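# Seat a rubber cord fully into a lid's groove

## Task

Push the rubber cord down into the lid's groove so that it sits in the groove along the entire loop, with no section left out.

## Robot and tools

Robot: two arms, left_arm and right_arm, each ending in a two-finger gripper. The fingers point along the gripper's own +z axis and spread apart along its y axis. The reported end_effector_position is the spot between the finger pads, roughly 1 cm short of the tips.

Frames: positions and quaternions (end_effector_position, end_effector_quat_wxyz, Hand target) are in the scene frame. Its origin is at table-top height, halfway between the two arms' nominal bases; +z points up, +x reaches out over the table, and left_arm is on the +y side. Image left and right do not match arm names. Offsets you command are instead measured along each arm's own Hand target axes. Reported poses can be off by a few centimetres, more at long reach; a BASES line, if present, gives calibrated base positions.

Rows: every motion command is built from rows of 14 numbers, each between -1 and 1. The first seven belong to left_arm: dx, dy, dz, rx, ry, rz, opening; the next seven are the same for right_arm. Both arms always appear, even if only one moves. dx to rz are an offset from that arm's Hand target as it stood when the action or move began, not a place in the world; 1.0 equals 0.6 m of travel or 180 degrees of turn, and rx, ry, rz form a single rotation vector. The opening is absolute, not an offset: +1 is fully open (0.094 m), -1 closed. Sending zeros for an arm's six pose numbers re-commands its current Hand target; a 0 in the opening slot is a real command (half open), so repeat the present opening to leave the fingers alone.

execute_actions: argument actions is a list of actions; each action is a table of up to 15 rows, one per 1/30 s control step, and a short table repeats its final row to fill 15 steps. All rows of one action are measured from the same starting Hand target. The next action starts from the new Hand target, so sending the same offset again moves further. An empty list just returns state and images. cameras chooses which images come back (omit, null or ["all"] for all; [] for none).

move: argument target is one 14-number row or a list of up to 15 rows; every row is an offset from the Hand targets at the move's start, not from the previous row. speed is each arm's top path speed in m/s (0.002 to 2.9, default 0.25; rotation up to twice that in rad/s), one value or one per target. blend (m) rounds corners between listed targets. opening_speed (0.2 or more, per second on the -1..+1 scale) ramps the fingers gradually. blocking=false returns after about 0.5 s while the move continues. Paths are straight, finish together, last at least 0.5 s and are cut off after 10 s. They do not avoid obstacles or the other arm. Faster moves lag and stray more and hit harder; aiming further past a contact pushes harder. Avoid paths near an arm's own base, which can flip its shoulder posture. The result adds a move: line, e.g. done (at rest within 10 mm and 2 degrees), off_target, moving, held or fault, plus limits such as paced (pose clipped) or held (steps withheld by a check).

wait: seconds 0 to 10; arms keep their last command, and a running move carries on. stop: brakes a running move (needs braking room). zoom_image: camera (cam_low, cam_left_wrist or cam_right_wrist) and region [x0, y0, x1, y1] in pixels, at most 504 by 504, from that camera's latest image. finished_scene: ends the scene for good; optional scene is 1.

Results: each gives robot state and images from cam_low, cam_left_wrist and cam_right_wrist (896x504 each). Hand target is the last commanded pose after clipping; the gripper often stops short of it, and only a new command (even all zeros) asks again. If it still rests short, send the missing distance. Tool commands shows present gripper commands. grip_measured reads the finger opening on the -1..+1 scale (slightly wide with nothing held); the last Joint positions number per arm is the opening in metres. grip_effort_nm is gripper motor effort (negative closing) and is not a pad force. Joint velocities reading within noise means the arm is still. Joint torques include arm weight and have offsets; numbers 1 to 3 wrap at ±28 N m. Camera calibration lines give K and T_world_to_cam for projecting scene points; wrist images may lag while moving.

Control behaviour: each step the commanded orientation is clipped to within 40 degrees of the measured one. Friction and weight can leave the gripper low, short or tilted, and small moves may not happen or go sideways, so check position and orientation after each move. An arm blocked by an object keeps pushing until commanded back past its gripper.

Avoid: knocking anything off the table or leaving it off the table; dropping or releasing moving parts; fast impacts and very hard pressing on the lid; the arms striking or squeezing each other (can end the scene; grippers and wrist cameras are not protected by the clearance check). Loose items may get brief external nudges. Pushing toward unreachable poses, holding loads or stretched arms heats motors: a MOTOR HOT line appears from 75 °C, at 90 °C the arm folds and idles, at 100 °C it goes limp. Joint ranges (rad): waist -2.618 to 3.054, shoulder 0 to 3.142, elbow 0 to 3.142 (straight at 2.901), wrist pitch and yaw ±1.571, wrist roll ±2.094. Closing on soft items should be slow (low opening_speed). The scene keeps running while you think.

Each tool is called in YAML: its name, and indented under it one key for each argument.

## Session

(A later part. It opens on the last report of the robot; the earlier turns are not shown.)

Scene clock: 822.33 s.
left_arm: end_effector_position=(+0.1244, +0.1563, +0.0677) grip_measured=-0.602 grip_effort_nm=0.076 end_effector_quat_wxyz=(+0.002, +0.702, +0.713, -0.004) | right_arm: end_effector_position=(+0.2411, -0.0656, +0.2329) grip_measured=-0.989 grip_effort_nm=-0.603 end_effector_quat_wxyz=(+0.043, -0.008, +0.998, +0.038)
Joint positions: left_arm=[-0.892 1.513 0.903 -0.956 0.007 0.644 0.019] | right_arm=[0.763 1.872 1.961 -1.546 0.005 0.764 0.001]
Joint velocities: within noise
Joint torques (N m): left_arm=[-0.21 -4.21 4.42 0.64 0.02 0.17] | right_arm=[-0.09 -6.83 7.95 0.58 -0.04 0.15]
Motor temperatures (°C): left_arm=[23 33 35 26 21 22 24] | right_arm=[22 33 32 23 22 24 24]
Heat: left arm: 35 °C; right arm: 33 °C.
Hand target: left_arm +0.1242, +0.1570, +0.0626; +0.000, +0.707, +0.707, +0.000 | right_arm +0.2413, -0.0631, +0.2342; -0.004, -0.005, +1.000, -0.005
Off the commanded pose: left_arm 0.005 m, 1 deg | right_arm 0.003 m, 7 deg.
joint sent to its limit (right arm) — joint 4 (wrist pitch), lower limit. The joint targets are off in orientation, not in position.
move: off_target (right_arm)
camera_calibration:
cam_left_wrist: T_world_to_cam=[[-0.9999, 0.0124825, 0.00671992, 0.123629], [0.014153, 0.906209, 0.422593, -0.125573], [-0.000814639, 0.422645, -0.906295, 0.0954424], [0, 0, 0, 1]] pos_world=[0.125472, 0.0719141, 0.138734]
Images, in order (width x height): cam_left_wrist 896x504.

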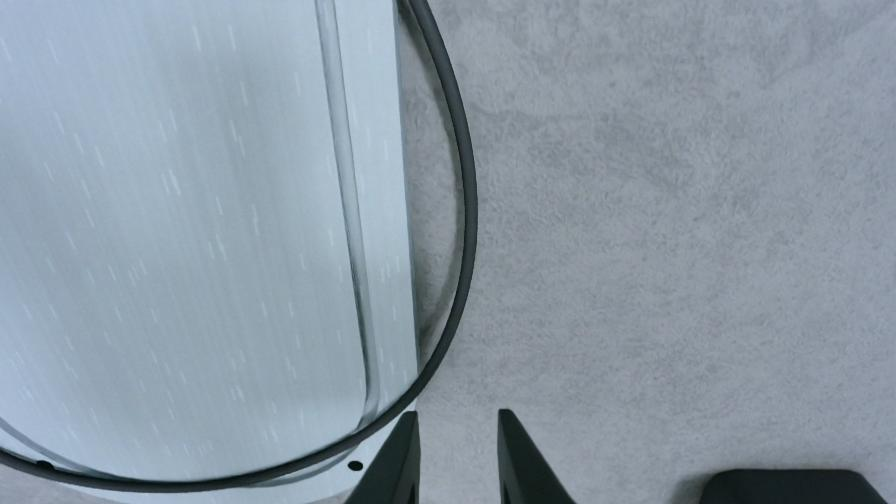

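move:
  target:
    - [-0.026,-0.0068,0.028,0,0,0,-0.65,0,0,0,0,0,0,-1]
  cameras: ["cam_left_wrist"]

Scene clock: 832.80 s.
left_arm: end_effector_position=(+0.1203, +0.1410, +0.0506) grip_measured=-0.648 grip_effort_nm=-0.120 end_effector_quat_wxyz=(+0.001, +0.709, +0.705, -0.004) | right_arm: end_effector_position=(+0.2411, -0.0656, +0.2329) grip_measured=-0.989 grip_effort_nm=-0.603 end_effector_quat_wxyz=(+0.043, -0.008, +0.998, +0.038)
Joint positions: left_arm=[-0.943 1.581 0.895 -0.882 0.007 0.615 0.017] | right_arm=[0.763 1.872 1.961 -1.546 0.005 0.764 0.001]
Joint velocities: within noise
Joint torques (N m): left_arm=[-0.31 -4.51 4.11 0.58 0.02 -0.05] | right_arm=[-0.06 -6.9 7.99 0.55 -0.04 0.14]
Motor temperatures (°C): left_arm=[23 32 36 26 21 22 23] | right_arm=[22 33 32 23 22 24 24]
Heat: left arm: 36 °C; right arm: 33 °C.
Hand target: left_arm +0.1202, +0.1413, +0.0459; +0.000, +0.707, +0.707, +0.000 | right_arm +0.2413, -0.0631, +0.2342; -0.004, -0.005, +1.000, -0.005
Off the commanded pose: left_arm 0.005 m, 1 deg | right_arm 0.003 m, 7 deg.
joint sent to its limit (right arm) — joint 4 (wrist pitch), lower limit. The joint targets are off in orientation, not in position.
move: off_target (right_arm)
camera_calibration:
cam_left_wrist: T_world_to_cam=[[-0.9994, 0.0338185, 0.00749335, 0.116742], [0.0338003, 0.904809, 0.424474, -0.106705], [0.00757502, 0.424473, -0.905409, 0.0850568], [0, 0, 0, 1]] pos_world=[0.119634, 0.0564955, 0.12143]
Images, in order (width x height): cam_left_wrist 896x504.

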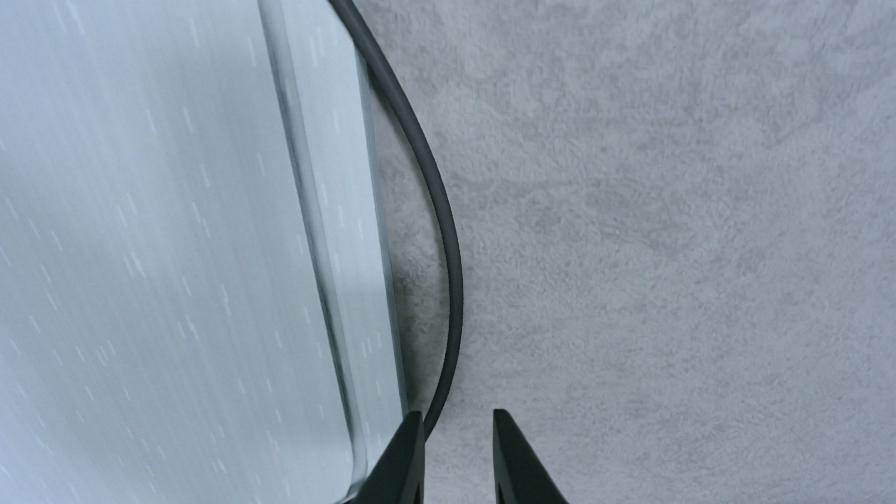

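move:
  target:
    - [0,0.002,0.054,0,0,0,-0.65,0,0,0,0,0,0,-1]
  speed: 0.08
  cameras: ["cam_left_wrist"]

Scene clock: 836.23 s.
left_arm: end_effector_position=(+0.1209, +0.1402, +0.0180) grip_measured=-0.648 grip_effort_nm=-0.125 end_effector_quat_wxyz=(+0.001, +0.709, +0.705, -0.003) | right_arm: end_effector_position=(+0.2411, -0.0656, +0.2329) grip_measured=-0.989 grip_effort_nm=-0.603 end_effector_quat_wxyz=(+0.043, -0.008, +0.998, +0.038)
Joint positions: left_arm=[-0.943 1.653 0.824 -0.739 0.007 0.614 0.017] | right_arm=[0.763 1.872 1.961 -1.546 0.005 0.764 0.001]
Joint velocities: within noise
Joint torques (N m): left_arm=[-0.03 -4.78 3.85 0.64 0.02 0] | right_arm=[-0.16 -6.94 8.06 0.55 -0.05 0.15]
Motor temperatures (°C): left_arm=[23 32 35 26 21 22 23] | right_arm=[22 33 32 23 22 24 24]
Heat: left arm: 35 °C; right arm: 33 °C.
Hand target: left_arm +0.1214, +0.1413, +0.0135; +0.000, +0.707, +0.707, +0.000 | right_arm +0.2413, -0.0631, +0.2342; -0.004, -0.005, +1.000, -0.005
Off the commanded pose: left_arm 0.005 m, 0 deg | right_arm 0.003 m, 7 deg.
joint sent to its limit (right arm) — joint 4 (wrist pitch), lower limit. The joint targets are off in orientation, not in position.
move: off_target (right_arm)
camera_calibration:
cam_left_wrist: T_world_to_cam=[[-0.999408, 0.0334663, 0.00801489, 0.117592], [0.0336985, 0.904555, 0.425023, -0.0920935], [0.00697404, 0.425042, -0.905147, 0.0559348], [0, 0, 0, 1]] pos_world=[0.120236, 0.0555937, 0.0888286]
Images, in order (width x height): cam_left_wrist 896x504.

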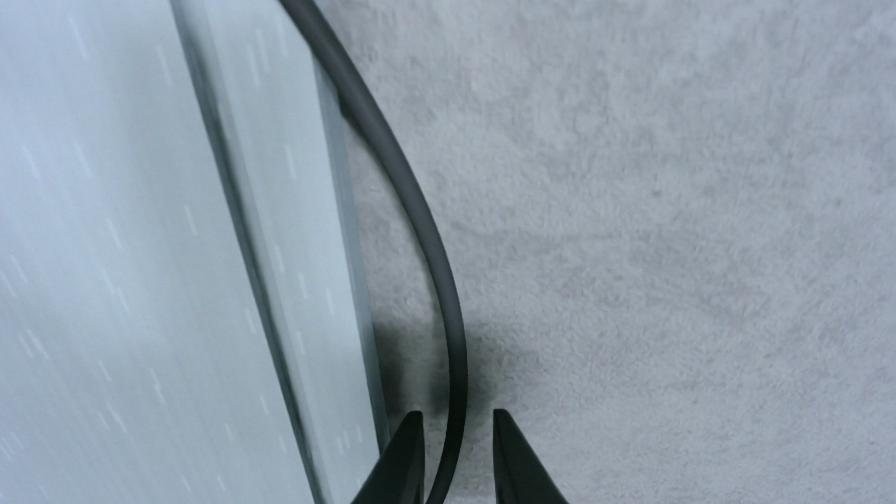

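move:
  target:
    - [0,0.002,0.0,0,0,0,-0.97,0,0,0,0,0,0,-1]
    - [0,0.002,-0.055,0,0,0,-0.97,0,0,0,0,0,0,-1]
    - [0.005,0.05,-0.055,0,0,0,-0.97,0,0,0,0,0,0,-1]
  speed: 0.08
  cameras: ["cam_left_wrist"]

Scene clock: 840.83 s.
left_arm: end_effector_position=(+0.1457, +0.1488, +0.0428) grip_measured=-0.970 grip_effort_nm=-0.769 end_effector_quat_wxyz=(-0.004, +0.704, +0.711, -0.002) | right_arm: end_effector_position=(+0.2411, -0.0656, +0.2329) grip_measured=-0.989 grip_effort_nm=-0.603 end_effector_quat_wxyz=(+0.043, -0.008, +0.998, +0.038)
Joint positions: left_arm=[-0.846 1.64 0.923 -0.862 0.005 0.695 0.001] | right_arm=[0.763 1.872 1.961 -1.546 0.005 0.764 0.001]
Joint velocities: left_arm=[-0.007 0.007 -0.017 -0.037 -0.007 0.037 -0.005] | right_arm=[within noise]
Joint torques (N m): left_arm=[0.2 -4.83 7.25 0.3 0.02 0.2] | right_arm=[-0.13 -6.8 8.05 0.57 -0.03 0.12]
Motor temperatures (°C): left_arm=[23 32 35 26 21 22 24] | right_arm=[22 33 32 23 22 24 24]
Heat: left arm: 35 °C; right arm: 33 °C.
Hand target: left_arm +0.1514, +0.1444, +0.0464; +0.000, +0.707, +0.707, +0.000 | right_arm +0.2413, -0.0631, +0.2342; -0.004, -0.005, +1.000, -0.005
Off the commanded pose: left_arm 0.008 m, 1 deg | right_arm 0.003 m, 7 deg.
joint sent to its limit (right arm) — joint 4 (wrist pitch), lower limit. The joint targets are off in orientation, not in position.
move: off_target (right_arm)
camera_calibration:
cam_left_wrist: T_world_to_cam=[[-0.999742, 0.0180658, 0.0137341, 0.144044], [0.0222303, 0.901281, 0.432663, -0.109503], [-0.0045619, 0.432857, -0.901451, 0.0748896], [0, 0, 0, 1]] pos_world=[0.146783, 0.0636744, 0.112909]
Images, in order (width x height): cam_left_wrist 896x504.

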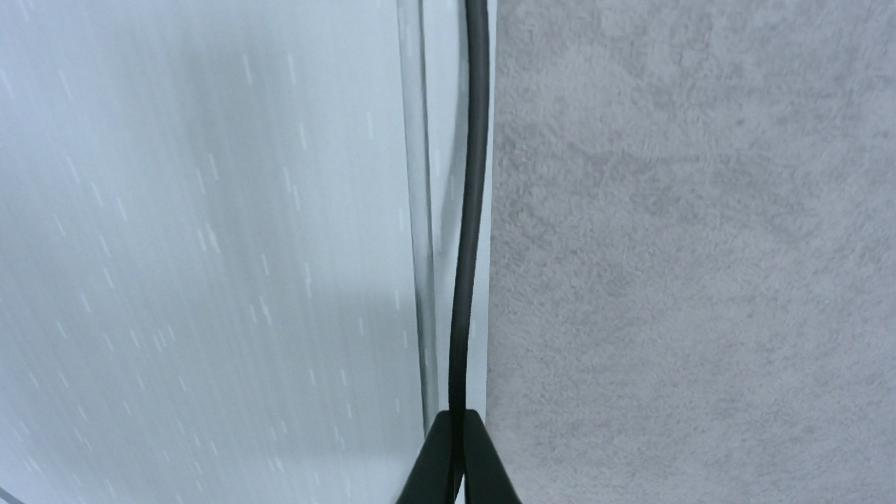

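move:
  target:
    - [-0.004,0.0125,0.0,0,0,0,-0.97,0,0,0,0,0,0,-1]
    - [-0.004,0.0125,0.038,0,0,0,-0.97,0,0,0,0,0,0,-1]
  speed: 0.08
  cameras: ["cam_left_wrist"]

zoom_image:
  camera: "cam_left_wrist"
  region: [330, 120, 640, 504]

Scene clock: 846.97 s.
left_arm: end_effector_position=(+0.1574, +0.1401, +0.0286) grip_measured=-0.966 grip_effort_nm=-0.608 end_effector_quat_wxyz=(+0.001, +0.705, +0.709, -0.003) | right_arm: end_effector_position=(+0.2411, -0.0656, +0.2329) grip_measured=-0.989 grip_effort_nm=-0.603 end_effector_quat_wxyz=(+0.043, -0.008, +0.998, +0.038)
Joint positions: left_arm=[-0.834 1.71 0.938 -0.796 0.005 0.711 0.002] | right_arm=[0.763 1.872 1.961 -1.546 0.005 0.764 0.001]
Joint velocities: within noise
Joint torques (N m): left_arm=[0.47 -5.44 4.18 0.61 0.07 0.12] | right_arm=[-0.1 -6.91 7.99 0.56 -0.05 0.13]
Motor temperatures (°C): left_arm=[23 31 36 26 21 22 24] | right_arm=[22 33 32 23 22 24 24]
Heat: left arm: 36 °C; right arm: 33 °C.
Hand target: left_arm +0.1588, +0.1419, +0.0236; +0.000, +0.707, +0.707, +0.000 | right_arm +0.2413, -0.0631, +0.2342; -0.004, -0.005, +1.000, -0.005
Off the commanded pose: left_arm 0.006 m, 0 deg | right_arm 0.003 m, 7 deg.
joint sent to its limit (right arm) — joint 4 (wrist pitch), lower limit. The joint targets are off in orientation, not in position.
move: off_target (right_arm)
camera_calibration:
cam_left_wrist: T_world_to_cam=[[-0.999735, 0.0219873, 0.00676904, 0.155722], [0.0227771, 0.904609, 0.425633, -0.0959816], [0.00323519, 0.425674, -0.904871, 0.0657876], [0, 0, 0, 1]] pos_world=[0.157654, 0.0553979, 0.0993281]
Images, in order (width x height): cam_left_wrist 896x504.

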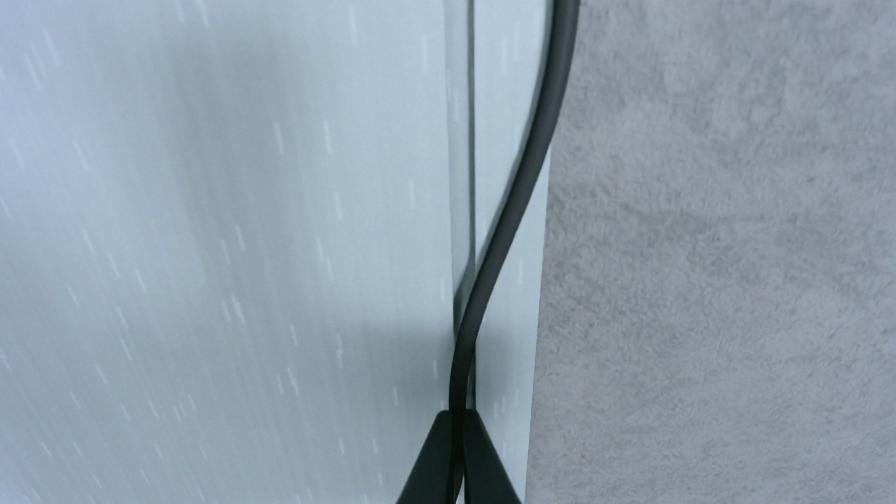

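Scaled by 1.312 from the camera's 896x504 image, which has a finer 1280x720 frame.

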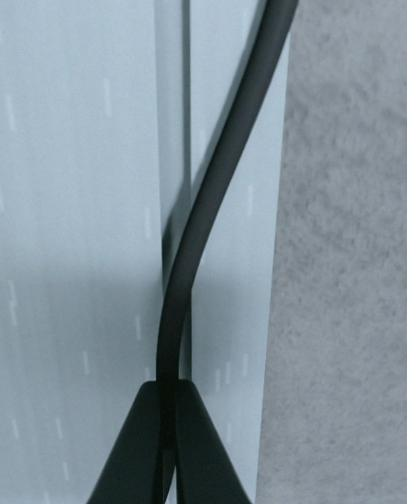

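move:
  target:
    - [0,-0.007,-0.03,0,0,0,-0.97,0,0,0,0,0,0,-1]
    - [0,-0.007,0.01,0,0,0,-0.97,0,0,0,0,0,0,-1]
  speed: 0.08
  cameras: ["cam_left_wrist"]

zoom_image:
  camera: "cam_left_wrist"
  region: [330, 120, 640, 504]

Scene clock: 852.60 s.
left_arm: end_effector_position=(+0.1554, +0.1426, +0.0236) grip_measured=-0.967 grip_effort_nm=-0.745 end_effector_quat_wxyz=(+0.001, +0.705, +0.709, -0.002) | right_arm: end_effector_position=(+0.2411, -0.0656, +0.2329) grip_measured=-0.989 grip_effort_nm=-0.603 end_effector_quat_wxyz=(+0.043, -0.008, +0.998, +0.038)
Joint positions: left_arm=[-0.834 1.71 0.915 -0.774 0.004 0.712 0.002] | right_arm=[0.763 1.872 1.961 -1.546 0.005 0.764 0.001]
Joint velocities: within noise
Joint torques (N m): left_arm=[-0.58 -4.94 4.19 0.73 0.05 0.04] | right_arm=[-0.1 -6.93 7.95 0.55 -0.04 0.15]
Motor temperatures (°C): left_arm=[23 31 36 26 21 22 24] | right_arm=[22 33 32 23 22 24 24]
Heat: left arm: 36 °C; right arm: 33 °C.
Hand target: left_arm +0.1547, +0.1419, +0.0176; +0.000, +0.707, +0.707, +0.000 | right_arm +0.2413, -0.0631, +0.2342; -0.004, -0.005, +1.000, -0.005
Off the commanded pose: left_arm 0.006 m, 0 deg | right_arm 0.003 m, 7 deg.
joint sent to its limit (right arm) — joint 4 (wrist pitch), lower limit. The joint targets are off in orientation, not in position.
move: off_target (right_arm)
camera_calibration:
cam_left_wrist: T_world_to_cam=[[-0.999719, 0.0227785, 0.00651676, 0.153675], [0.0233804, 0.904014, 0.426863, -0.0961968], [0.00383205, 0.426895, -0.904293, 0.0598969], [0, 0, 0, 1]] pos_world=[0.155652, 0.0578931, 0.0942257]
Images, in order (width x height): cam_left_wrist 896x504.

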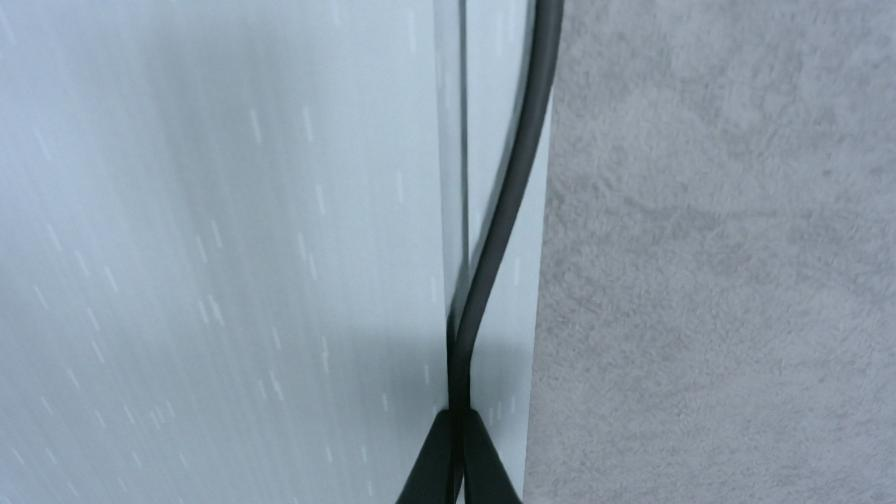

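Scaled by 1.312 from the camera's 896x504 image, which has a finer 1280x720 frame.

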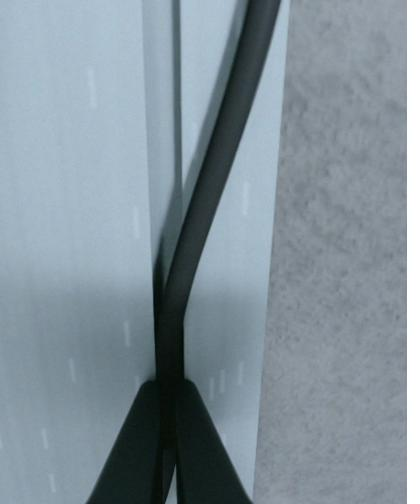

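move:
  target:
    - [0,0,0.004,0,0,0,-0.85,0,0,0,0,0,0,-1]
    - [0,0,-0.06,0,0,0,-0.85,0,0,0,0,0,0,-1]
    - [0,0,-0.16,0,0,0,-1,0,0,0,0,0,0,-1]
  speed: [0.08,0.1,0.2]
  cameras: ["cam_left_wrist","cam_right_wrist"]

Scene clock: 858.17 s.
left_arm: end_effector_position=(+0.1518, +0.1468, +0.1030) grip_measured=-0.996 grip_effort_nm=-0.212 end_effector_quat_wxyz=(-0.016, +0.705, +0.709, -0.001) | right_arm: end_effector_position=(+0.2411, -0.0656, +0.2329) grip_measured=-0.989 grip_effort_nm=-0.608 end_effector_quat_wxyz=(+0.043, -0.008, +0.998, +0.038)
Joint positions: left_arm=[-0.834 1.6 1.136 -1.138 0.004 0.712 0] | right_arm=[0.763 1.872 1.961 -1.546 0.005 0.764 0.001]
Joint velocities: within noise
Joint torques (N m): left_arm=[-0.44 -7.97 7.3 0.22 0.08 0.07] | right_arm=[-0.12 -6.84 8.05 0.54 -0.04 0.14]
Motor temperatures (°C): left_arm=[23 31 36 26 21 22 24] | right_arm=[22 33 32 23 22 24 24]
Heat: left arm: 36 °C; right arm: 33 °C.
Hand target: left_arm +0.1547, +0.1420, +0.1136; +0.000, +0.707, +0.707, +0.000 | right_arm +0.2413, -0.0631, +0.2342; -0.004, -0.005, +1.000, -0.005
Off the commanded pose: left_arm 0.012 m, 2 deg | right_arm 0.003 m, 7 deg.
joint sent to its limit (right arm) — joint 4 (wrist pitch), lower limit. The joint targets are off in orientation, not in position.
move: off_target (left_arm, right_arm); target 3's new opening was sent with left_arm's hand 0.012 m and 2 deg from that target
camera_calibration:
cam_left_wrist: T_world_to_cam=[[-0.99933, 0.0222859, 0.0290376, 0.147096], [0.0329594, 0.892931, 0.448986, -0.135899], [-0.0159225, 0.449642, -0.893067, 0.128454], [0, 0, 0, 1]] pos_world=[0.153522, 0.0603122, 0.171464]
cam_right_wrist: T_world_to_cam=[[0.0194497, -0.995823, -0.0892039, -0.0444974], [-0.93479, -0.0497621, 0.351699, 0.184734], [-0.354669, 0.0765464, -0.931853, 0.406674], [0, 0, 0, 1]] pos_world=[0.317787, -0.0662483, 0.31002]
Images, in order (width x height): cam_left_wrist 896x504, cam_right_wrist 896x504.

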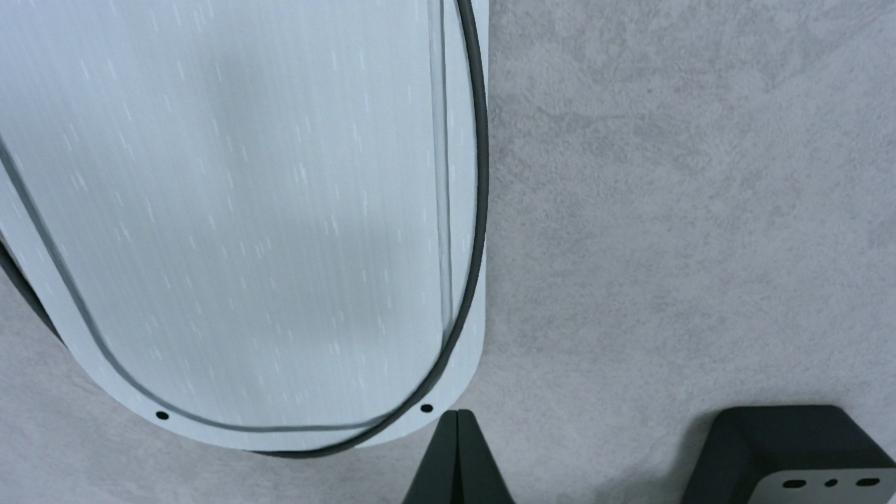

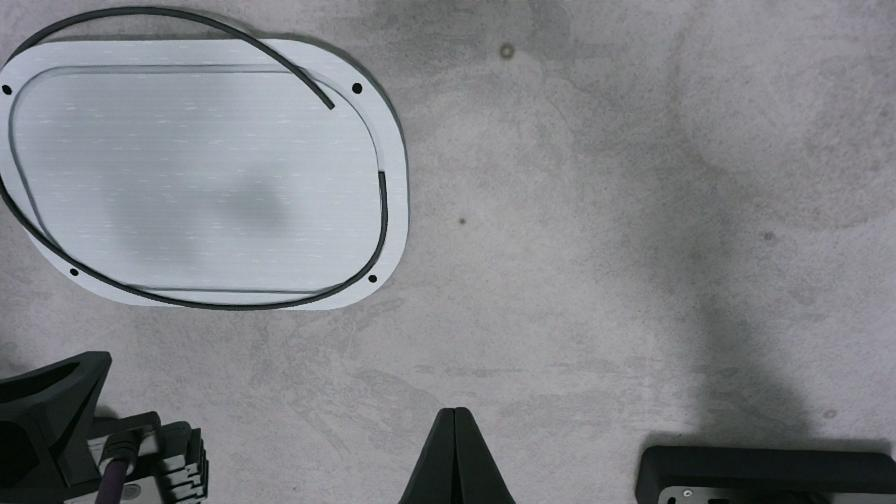

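move:
  target:
    - [0,0,0.0,0,0,0,-1,0,-0.2,0,0,0,0,-1]
    - [-0.19,0,0.07,0,0,-0.5,-1,0,-0.2,0,0,0,0,-1]
  cameras: ["cam_left_wrist","cam_right_wrist"]

Scene clock: 874.57 s.
left_arm: end_effector_position=(+0.1504, +0.0383, +0.0697) grip_measured=-0.996 grip_effort_nm=-0.212 end_effector_quat_wxyz=(-0.008, +0.003, +1.000, +0.010) | right_arm: end_effector_position=(+0.2457, -0.1807, +0.2312) grip_measured=-0.989 grip_effort_nm=-0.603 end_effector_quat_wxyz=(+0.028, -0.002, +1.000, +0.012)
Joint positions: left_arm=[-1.04 1.952 1.428 -1.071 0.004 -1.052 0] | right_arm=[0.475 1.657 1.699 -1.553 0.005 0.49 0.001]
Joint velocities: within noise
Joint torques (N m): left_arm=[-0.66 -7.69 7.86 0.47 -0.05 -0.09] | right_arm=[-0.57 -7.87 5.79 0.52 -0.02 -0.02]
Motor temperatures (°C): left_arm=[23 32 37 26 21 22 24] | right_arm=[22 33 32 23 22 24 24]
Heat: left arm: 37 °C; right arm: 33 °C.
Hand target: left_arm +0.1548, +0.0280, +0.0717; +0.000, +0.000, +1.000, +0.000 | right_arm +0.2425, -0.1831, +0.2355; -0.004, -0.005, +1.000, -0.005
Off the commanded pose: left_arm 0.011 m, 1 deg | right_arm 0.006 m, 4 deg.
joint sent to its limit (right arm) — joint 4 (wrist pitch), lower limit. The joint targets are off in orientation, not in position.
move: off_target (left_arm, right_arm)
camera_calibration:
cam_left_wrist: T_world_to_cam=[[-0.0351991, -0.999274, -0.0145906, 0.0462778], [-0.895073, 0.025028, 0.445217, 0.149058], [-0.444529, 0.0287309, -0.895304, 0.228175], [0, 0, 0, 1]] pos_world=[0.236477, 0.0359579, 0.138598]
cam_right_wrist: T_world_to_cam=[[0.00328019, -0.999281, -0.0377836, -0.167877], [-0.924168, -0.0174617, 0.381586, 0.180216], [-0.381971, 0.0336667, -0.923561, 0.412629], [0, 0, 0, 1]] pos_world=[0.324712, -0.178501, 0.305977]
Images, in order (width x height): cam_left_wrist 896x504, cam_right_wrist 896x504.

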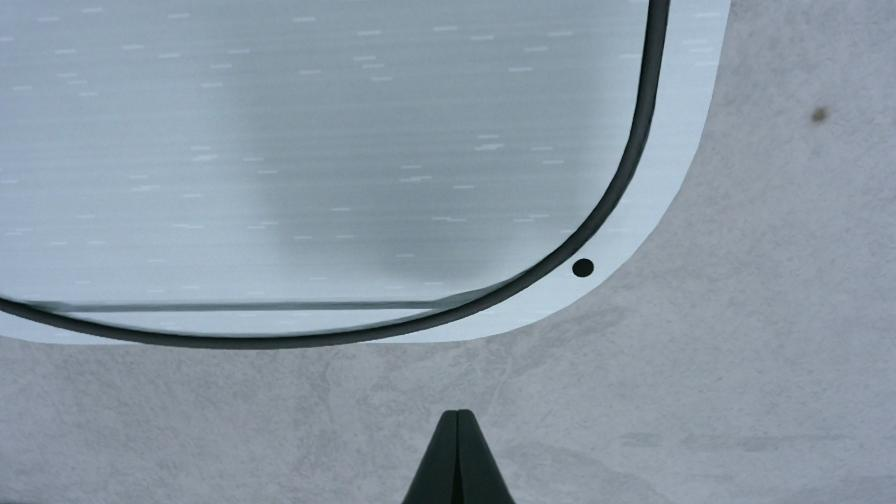

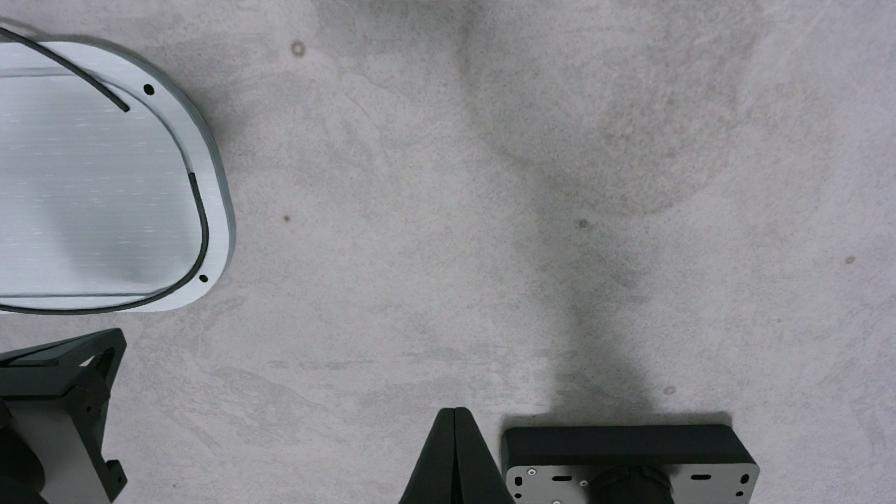

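move:
  target:
    - [-0.010,-0.028,0.056,0,0,0,-1,0,0,0,0,0,0,-1]
  speed: 0.12
  cameras: ["cam_left_wrist"]

Scene clock: 881.43 s.
left_arm: end_effector_position=(+0.1559, +0.0224, +0.0364) grip_measured=-0.996 grip_effort_nm=-0.212 end_effector_quat_wxyz=(-0.009, +0.003, +1.000, +0.012) | right_arm: end_effector_position=(+0.2457, -0.1807, +0.2312) grip_measured=-0.989 grip_effort_nm=-0.603 end_effector_quat_wxyz=(+0.028, -0.002, +1.000, +0.012)
Joint positions: left_arm=[-1.048 2.057 1.442 -0.985 0.004 -1.061 0] | right_arm=[0.475 1.657 1.699 -1.553 0.005 0.489 0.001]
Joint velocities: within noise
Joint torques (N m): left_arm=[-0.42 -8.29 7.51 0.53 0.02 -0.1] | right_arm=[-0.5 -7.83 5.7 0.54 -0.01 0]
Motor temperatures (°C): left_arm=[23 32 37 26 21 22 24] | right_arm=[22 33 32 23 22 24 24]
Heat: left arm: 37 °C; right arm: 33 °C.
Hand target: left_arm +0.1607, +0.0110, +0.0381; +0.000, +0.000, +1.000, +0.000 | right_arm +0.2425, -0.1831, +0.2355; -0.004, -0.005, +1.000, -0.005
Off the commanded pose: left_arm 0.012 m, 2 deg | right_arm 0.006 m, 4 deg.
joint sent to its limit (right arm) — joint 4 (wrist pitch), lower limit. The joint targets are off in orientation, not in position.
move: off_target (left_arm, right_arm)
camera_calibration:
cam_left_wrist: T_world_to_cam=[[-0.034902, -0.999211, -0.0189396, 0.0302719], [-0.894088, 0.0227515, 0.447313, 0.169071], [-0.446529, 0.0325458, -0.894177, 0.20147], [0, 0, 0, 1]] pos_world=[0.242184, 0.0198444, 0.105096]
Images, in order (width x height): cam_left_wrist 896x504.

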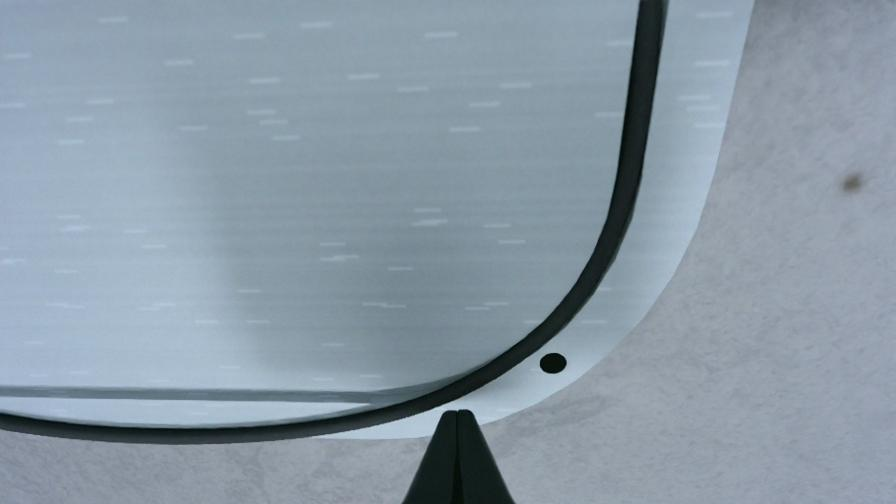

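move:
  target:
    - [0,0,0.045,0,0,0,-1,0,0,0,0,0,0,-1]
    - [0,0,0,0,0,0,-1,0,0,0,0,0,0,-1]
  speed: 0.1
  cameras: ["cam_left_wrist"]

Scene clock: 894.00 s.
left_arm: end_effector_position=(+0.1585, +0.0178, +0.0265) grip_measured=-0.996 grip_effort_nm=-0.208 end_effector_quat_wxyz=(-0.008, +0.003, +1.000, +0.010) | right_arm: end_effector_position=(+0.2457, -0.1807, +0.2312) grip_measured=-0.989 grip_effort_nm=-0.603 end_effector_quat_wxyz=(+0.028, -0.002, +1.000, +0.012)
Joint positions: left_arm=[-1.048 2.086 1.444 -0.954 0.004 -1.061 0] | right_arm=[0.475 1.657 1.699 -1.553 0.005 0.489 0.001]
Joint velocities: within noise
Joint torques (N m): left_arm=[-0.4 -11.19 7.27 0.18 -0.02 -0.08] | right_arm=[-0.47 -7.87 5.82 0.54 -0.02 -0.03]
Motor temperatures (°C): left_arm=[23 32 39 26 21 22 23] | right_arm=[22 33 32 23 22 24 24]
Heat: left arm: 39 °C; right arm: 33 °C.
Hand target: left_arm +0.1606, +0.0111, +0.0380; +0.000, +0.000, +1.000, +0.000 | right_arm +0.2425, -0.1831, +0.2355; -0.004, -0.005, +1.000, -0.005
Off the commanded pose: left_arm 0.014 m, 1 deg | right_arm 0.006 m, 4 deg.
joint sent to its limit (right arm) — joint 4 (wrist pitch), lower limit. The joint targets are off in orientation, not in position.
move: off_target (left_arm, right_arm)
camera_calibration:
cam_left_wrist: T_world_to_cam=[[-0.0340328, -0.999312, -0.0147336, 0.0251797], [-0.895182, 0.0239247, 0.445058, 0.176068], [-0.444399, 0.0283358, -0.895381, 0.193759], [0, 0, 0, 1]] pos_world=[0.244576, 0.0154597, 0.0954986]
Images, in order (width x height): cam_left_wrist 896x504.

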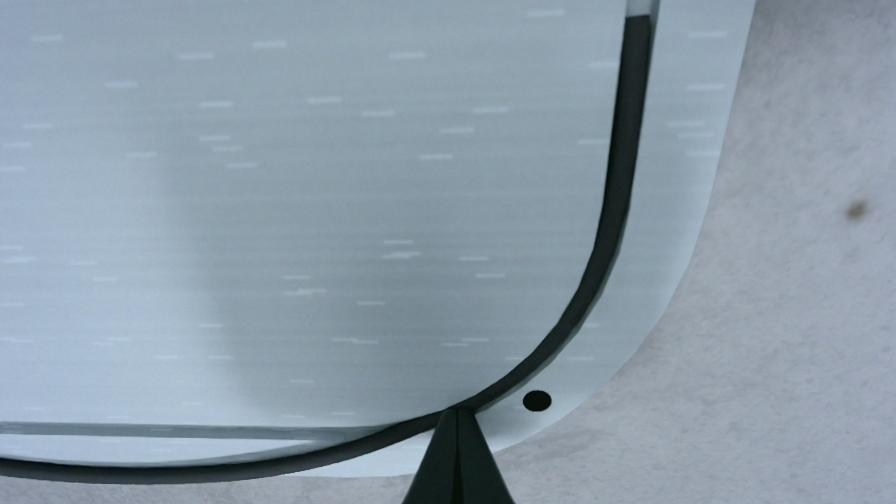

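move:
  target:
    - [0.006,0.028,0,0,0,0,-1,0,0,0,0,0,0,-1]
    - [0.006,0.028,0.045,0,0,0,-1,0,0,0,0,0,0,-1]
    - [0.006,0.028,0,0,0,0,-1,0,0,0,0,0,0,-1]
    - [0.008,0.0415,0,0,0,0,-1,0,0,0,0,0,0,-1]
    - [0.008,0.0415,0.045,0,0,0,-1,0,0,0,0,0,0,-1]
    - [0.008,0.0415,0,0,0,0,-1,0,0,0,0,0,0,-1]
  speed: 0.08
  cameras: ["cam_left_wrist"]

Scene clock: 900.37 s.
left_arm: end_effector_position=(+0.1536, +0.0342, +0.0252) grip_measured=-0.996 grip_effort_nm=-0.208 end_effector_quat_wxyz=(-0.004, -0.001, +1.000, +0.001) | right_arm: end_effector_position=(+0.2457, -0.1807, +0.2312) grip_measured=-0.989 grip_effort_nm=-0.608 end_effector_quat_wxyz=(+0.028, -0.002, +1.000, +0.012)
Joint positions: left_arm=[-1.037 2.014 1.329 -0.892 0.005 -1.059 0] | right_arm=[0.475 1.657 1.699 -1.553 0.005 0.489 0.001]
Joint velocities: within noise
Joint torques (N m): left_arm=[0.7 -11.73 6.32 -0.01 -0.03 0.11] | right_arm=[-0.47 -7.84 5.79 0.52 -0.03 -0.01]
Motor temperatures (°C): left_arm=[23 33 39 26 21 22 23] | right_arm=[22 33 32 23 22 24 24]
Heat: left arm: 39 °C; right arm: 33 °C.
Hand target: left_arm +0.1559, +0.0360, +0.0381; +0.000, +0.000, +1.000, +0.000 | right_arm +0.2425, -0.1831, +0.2355; -0.004, -0.005, +1.000, -0.005
Off the commanded pose: left_arm 0.013 m, 0 deg | right_arm 0.006 m, 4 deg.
joint sent to its limit (right arm) — joint 4 (wrist pitch), lower limit. The joint targets are off in orientation, not in position.
move: off_target (left_arm, right_arm)
camera_calibration:
cam_left_wrist: T_world_to_cam=[[-0.0259406, -0.999662, 0.00158084, 0.0398708], [-0.898848, 0.0240165, 0.437602, 0.172657], [-0.437492, 0.00993072, -0.899167, 0.189535], [0, 0, 0, 1]] pos_world=[0.239147, 0.0338285, 0.0948058]
Images, in order (width x height): cam_left_wrist 896x504.

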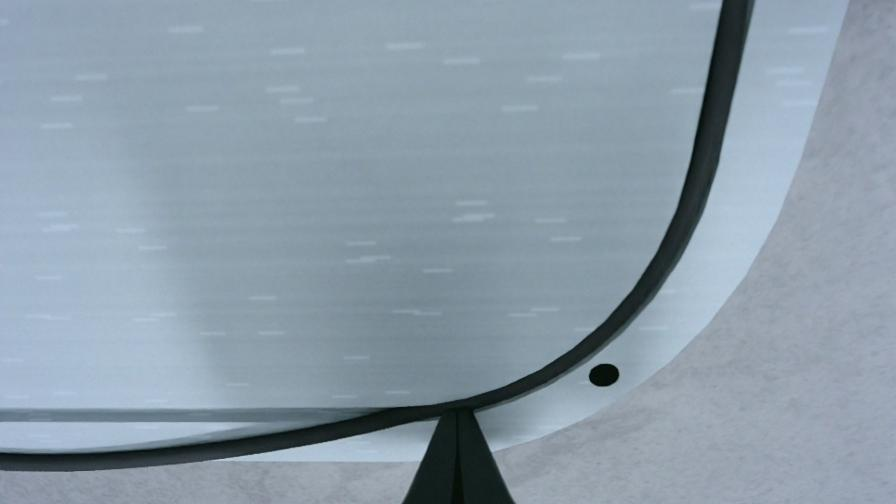

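move:
  target:
    - [0.002,0.0167,-0.012,0,0,0,-1,0,0,0,0,0,0,-1]
    - [0.002,0.0167,0.045,0,0,0,-1,0,0,0,0,0,0,-1]
    - [0.002,0.0167,-0.012,0,0,0,-1,0,0,0,0,0,0,-1]
    - [0.003,0.0317,-0.012,0,0,0,-1,0,0,0,0,0,0,-1]
    - [0.003,0.0317,0.045,0,0,0,-1,0,0,0,0,0,0,-1]
    - [0.003,0.0317,-0.012,0,0,0,-1,0,0,0,0,0,0,-1]
    - [0.003,0.045,-0.012,0,0,0,-1,0,0,0,0,0,0,-1]
    - [0.003,0.045,0.045,0,0,0,-1,0,0,0,0,0,0,-1]
    - [0.003,0.045,-0.012,0,0,0,-1,0,0,0,0,0,0,-1]
  speed: 0.08
  cameras: ["cam_left_wrist"]

Scene clock: 910.93 s.
left_arm: end_effector_position=(+0.1474, +0.0729, +0.0268) grip_measured=-0.996 grip_effort_nm=-0.212 end_effector_quat_wxyz=(-0.013, -0.003, +1.000, +0.024) | right_arm: end_effector_position=(+0.2457, -0.1807, +0.2312) grip_measured=-0.989 grip_effort_nm=-0.603 end_effector_quat_wxyz=(+0.028, -0.002, +1.000, +0.012)
Joint positions: left_arm=[-1 1.929 1.211 -0.908 -0.003 -1.024 0] | right_arm=[0.475 1.657 1.699 -1.553 0.005 0.489 0.001]
Joint velocities: within noise
Joint torques (N m): left_arm=[0.31 -12 7.25 0.17 0.05 0.15] | right_arm=[-0.5 -7.86 5.81 0.53 -0.01 -0.03]
Motor temperatures (°C): left_arm=[23 35 39 25 21 22 23] | right_arm=[22 33 32 23 22 24 24]
Heat: left arm: 39 °C; right arm: 33 °C.
Hand target: left_arm +0.1541, +0.0630, +0.0453; +0.000, +0.000, +1.000, +0.000 | right_arm +0.2425, -0.1831, +0.2355; -0.004, -0.005, +1.000, -0.005
Off the commanded pose: left_arm 0.022 m, 3 deg | right_arm 0.006 m, 4 deg.
joint sent to its limit (right arm) — joint 4 (wrist pitch), lower limit. The joint targets are off in orientation, not in position.
move: off_target (left_arm, right_arm)
camera_calibration:
cam_left_wrist: T_world_to_cam=[[-0.0235666, -0.998769, -0.0436415, 0.0790608], [-0.890648, 0.00114748, 0.454692, 0.165502], [-0.454083, 0.0495847, -0.889579, 0.187271], [0, 0, 0, 1]] pos_world=[0.234304, 0.0694878, 0.0947903]
Images, in order (width x height): cam_left_wrist 896x504.

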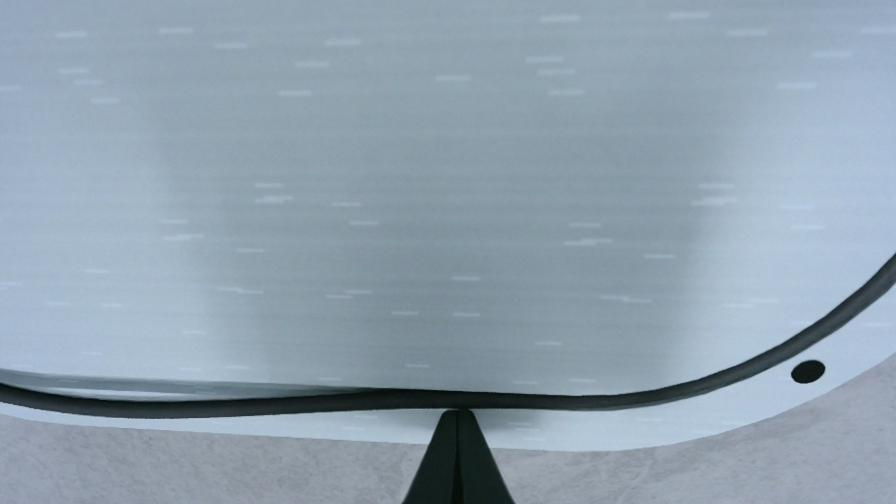

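move:
  target:
    - [-0.003,0.018,-0.012,0,0,0,-1,0,0,0,0,0,0,-1]
    - [-0.003,0.018,0.045,0,0,0,-1,0,0,0,0,0,0,-1]
    - [-0.003,0.018,-0.012,0,0,0,-1,0,0,0,0,0,0,-1]
    - [-0.003,0.038,-0.012,0,0,0,-1,0,0,0,0,0,0,-1]
    - [-0.003,0.038,0.045,0,0,0,-1,0,0,0,0,0,0,-1]
    - [-0.003,0.038,-0.012,0,0,0,-1,0,0,0,0,0,0,-1]
  speed: 0.08
  cameras: ["cam_left_wrist"]

Scene clock: 918.07 s.
left_arm: end_effector_position=(+0.1495, +0.0939, +0.0367) grip_measured=-0.996 grip_effort_nm=-0.208 end_effector_quat_wxyz=(-0.012, -0.002, +1.000, +0.021) | right_arm: end_effector_position=(+0.2457, -0.1807, +0.2312) grip_measured=-0.989 grip_effort_nm=-0.608 end_effector_quat_wxyz=(+0.028, -0.002, +1.000, +0.012)
Joint positions: left_arm=[-0.958 1.849 1.146 -0.916 -0.003 -0.981 0] | right_arm=[0.475 1.657 1.699 -1.553 0.005 0.489 0.001]
Joint velocities: within noise
Joint torques (N m): left_arm=[0.49 -10.85 7.27 0.28 0 0.11] | right_arm=[-0.51 -7.84 5.78 0.54 -0.03 -0.01]
Motor temperatures (°C): left_arm=[23 36 39 25 21 22 23] | right_arm=[22 33 32 23 22 24 24]
Heat: left arm: 39 °C; right arm: 33 °C.
Hand target: left_arm +0.1558, +0.0858, +0.0524; +0.000, +0.000, +1.000, +0.000 | right_arm +0.2425, -0.1831, +0.2355; -0.004, -0.005, +1.000, -0.005
Off the commanded pose: left_arm 0.019 m, 3 deg | right_arm 0.006 m, 4 deg.
joint sent to its limit (right arm) — joint 4 (wrist pitch), lower limit. The joint targets are off in orientation, not in position.
move: off_target (left_arm, right_arm)
camera_calibration:
cam_left_wrist: T_world_to_cam=[[-0.0242578, -0.999034, -0.0366439, 0.10049], [-0.891332, 0.00501506, 0.453323, 0.162572], [-0.452701, 0.0436585, -0.890593, 0.19628], [0, 0, 0, 1]] pos_world=[0.2362, 0.0910088, 0.104791]
Images, in order (width x height): cam_left_wrist 896x504.

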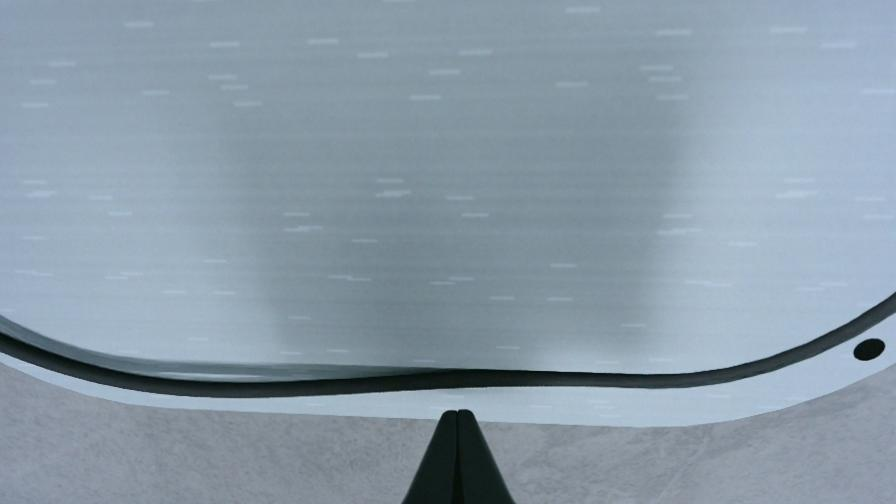

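move:
  target:
    - [0.0,0.020,0.005,0,0,0,-1,0,0,0,0,0,0,-1]
    - [0,0.020,0.075,0,0,0,-1,0,0,0,0,0,0,-1]
    - [0,0.020,0.005,0,0,0,-1,0,0,0,0,0,0,-1]
    - [0,0.036,0.005,0,0,0,-1,0,0,0,0,0,0,-1]
    - [0,0.036,0.075,0,0,0,-1,0,0,0,0,0,0,-1]
    - [0,0.036,0.005,0,0,0,-1,0,0,0,0,0,0,-1]
  speed: 0.1
  cameras: ["cam_left_wrist"]

Scene clock: 926.13 s.
left_arm: end_effector_position=(+0.1497, +0.1156, +0.0349) grip_measured=-0.996 grip_effort_nm=-0.208 end_effector_quat_wxyz=(-0.012, -0.003, +1.000, +0.020) | right_arm: end_effector_position=(+0.2457, -0.1807, +0.2312) grip_measured=-0.989 grip_effort_nm=-0.608 end_effector_quat_wxyz=(+0.028, -0.002, +1.000, +0.012)
Joint positions: left_arm=[-0.916 1.79 1.062 -0.889 -0.004 -0.941 0] | right_arm=[0.475 1.657 1.699 -1.553 0.005 0.489 0.001]
Joint velocities: within noise
Joint torques (N m): left_arm=[0.05 -10.06 6.99 0.21 0.06 0.16] | right_arm=[-0.54 -7.91 5.76 0.52 -0.02 -0.03]
Motor temperatures (°C): left_arm=[23 36 39 25 21 22 23] | right_arm=[22 33 32 23 22 24 24]
Heat: left arm: 39 °C; right arm: 33 °C.
Hand target: left_arm +0.1559, +0.1074, +0.0494; +0.000, +0.000, +1.000, +0.000 | right_arm +0.2425, -0.1831, +0.2355; -0.004, -0.005, +1.000, -0.005
Off the commanded pose: left_arm 0.018 m, 3 deg | right_arm 0.006 m, 4 deg.
joint sent to its limit (right arm) — joint 4 (wrist pitch), lower limit. The joint targets are off in orientation, not in position.
move: off_target (left_arm, right_arm)
camera_calibration:
cam_left_wrist: T_world_to_cam=[[-0.0230738, -0.999125, -0.0348935, 0.121873], [-0.891891, 0.00480383, 0.452224, 0.163631], [-0.45166, 0.0415557, -0.891222, 0.194045], [0, 0, 0, 1]] pos_world=[0.236395, 0.112917, 0.103192]
Images, in order (width x height): cam_left_wrist 896x504.

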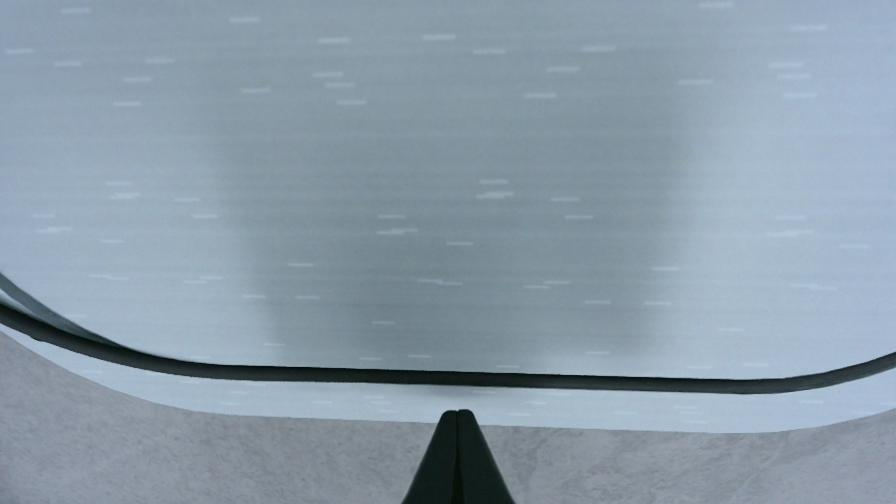

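move:
  target:
    - [0.0,0.035,0.005,0,0,0,-1,0,0,0,0,0,0,-1]
    - [0,0.035,0.07,0,0,0,-1,0,0,0,0,0,0,-1]
    - [0,0.035,0.005,0,0,0,-1,0,0,0,0,0,0,-1]
    - [-0.002,0.07,0.005,0,0,0,-1,0,0,0,0,0,0,-1]
    - [-0.002,0.07,0.07,0,0,0,-1,0,0,0,0,0,0,-1]
    - [-0.002,0.07,0.005,0,0,0,-1,0,0,0,0,0,0,-1]
    - [-0.003,0.1,0.005,0,0,0,-1,0,0,0,0,0,0,-1]
    - [-0.003,0.1,0.07,0,0,0,-1,0,0,0,0,0,0,-1]
    - [-0.005,0.1,0.005,0,0,0,-1,0,0,0,0,0,0,-1]
  speed: 0.1
  cameras: ["cam_left_wrist"]

Scene clock: 937.07 s.
left_arm: end_effector_position=(+0.1516, +0.1740, +0.0346) grip_measured=-0.996 grip_effort_nm=-0.212 end_effector_quat_wxyz=(-0.013, -0.002, +1.000, +0.016) | right_arm: end_effector_position=(+0.2457, -0.1807, +0.2312) grip_measured=-0.989 grip_effort_nm=-0.608 end_effector_quat_wxyz=(+0.028, -0.002, +1.000, +0.012)
Joint positions: left_arm=[-0.768 1.633 0.878 -0.857 -0.004 -0.791 0] | right_arm=[0.475 1.657 1.699 -1.553 0.005 0.489 0.001]
Joint velocities: within noise
Joint torques (N m): left_arm=[0.43 -8.25 6.95 0.19 0.03 0.12] | right_arm=[-0.57 -7.84 5.82 0.55 -0.01 -0.02]
Motor temperatures (°C): left_arm=[23 36 39 25 21 22 23] | right_arm=[22 33 32 23 22 24 24]
Heat: left arm: 39 °C; right arm: 33 °C.
Hand target: left_arm +0.1589, +0.1674, +0.0464; +0.000, +0.000, +1.000, +0.000 | right_arm +0.2425, -0.1831, +0.2355; -0.004, -0.005, +1.000, -0.005
Off the commanded pose: left_arm 0.015 m, 2 deg | right_arm 0.006 m, 4 deg.
joint sent to its limit (right arm) — joint 4 (wrist pitch), lower limit. The joint targets are off in orientation, not in position.
move: off_target (left_arm, right_arm)
camera_calibration:
cam_left_wrist: T_world_to_cam=[[-0.024568, -0.99933, -0.0271264, 0.180163], [-0.890813, 0.00956923, 0.454269, 0.16413], [-0.453705, 0.0353251, -0.890451, 0.193448], [0, 0, 0, 1]] pos_world=[0.238404, 0.171638, 0.102584]
Images, in order (width x height): cam_left_wrist 896x504.

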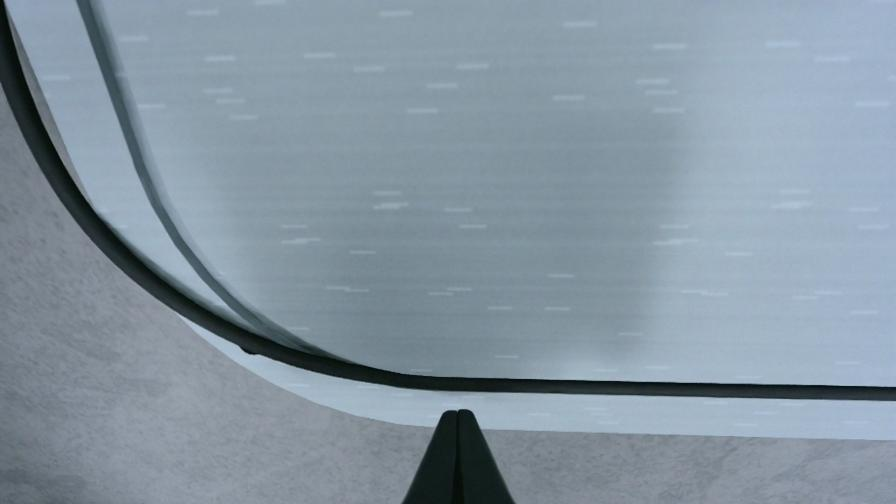

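move:
  target:
    - [0.003,0.033,0.0,0,0,0,-1,0,0,0,0,0,0,-1]
    - [0.003,0.033,0.062,0,0,0,-1,0,0,0,0,0,0,-1]
    - [0.003,0.033,0.0,0,0,0,-1,0,0,0,0,0,0,-1]
    - [0.0,0.052,0.0,0,0,0,-1,0,0,0,0,0,0,-1]
    - [0.0,0.052,0.062,0,0,0,-1,0,0,0,0,0,0,-1]
    - [0.0,0.052,-0.003,0,0,0,-1,0,0,0,0,0,0,-1]
  speed: 0.1
  cameras: ["cam_left_wrist"]

Scene clock: 947.07 s.
left_arm: end_effector_position=(+0.1517, +0.2042, +0.0377) grip_measured=-0.996 grip_effort_nm=-0.208 end_effector_quat_wxyz=(-0.014, -0.003, +1.000, +0.013) | right_arm: end_effector_position=(+0.2457, -0.1807, +0.2312) grip_measured=-0.989 grip_effort_nm=-0.603 end_effector_quat_wxyz=(+0.028, -0.002, +1.000, +0.012)
Joint positions: left_arm=[-0.672 1.547 0.804 -0.865 -0.002 -0.697 0] | right_arm=[0.475 1.657 1.699 -1.553 0.005 0.489 0.001]
Joint velocities: within noise
Joint torques (N m): left_arm=[0.2 -7.2 7.06 0.23 0 0.12] | right_arm=[-0.51 -7.83 5.81 0.53 -0.01 0.01]
Motor temperatures (°C): left_arm=[23 36 39 25 21 22 23] | right_arm=[22 33 32 23 22 24 24]
Heat: left arm: 39 °C; right arm: 33 °C.
Hand target: left_arm +0.1589, +0.1986, +0.0482; +0.000, +0.000, +1.000, +0.000 | right_arm +0.2425, -0.1831, +0.2355; -0.004, -0.005, +1.000, -0.005
Off the commanded pose: left_arm 0.014 m, 2 deg | right_arm 0.006 m, 4 deg.
joint sent to its limit (right arm) — joint 4 (wrist pitch), lower limit. The joint targets are off in orientation, not in position.
move: off_target (left_arm, right_arm)
camera_calibration:
cam_left_wrist: T_world_to_cam=[[-0.0224979, -0.999529, -0.0208591, 0.210038], [-0.890163, 0.01053, 0.45552, 0.162173], [-0.455086, 0.0288163, -0.889981, 0.196713], [0, 0, 0, 1]] pos_world=[0.238607, 0.202563, 0.105578]
Images, in order (width x height): cam_left_wrist 896x504.

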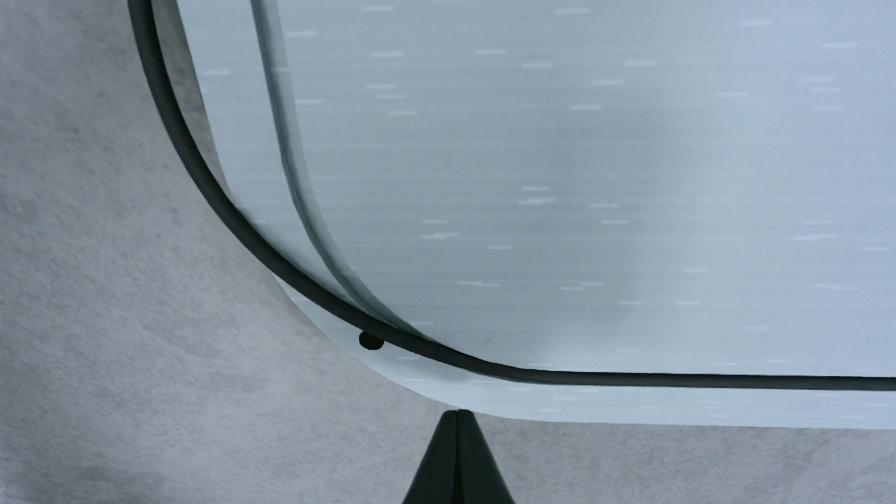

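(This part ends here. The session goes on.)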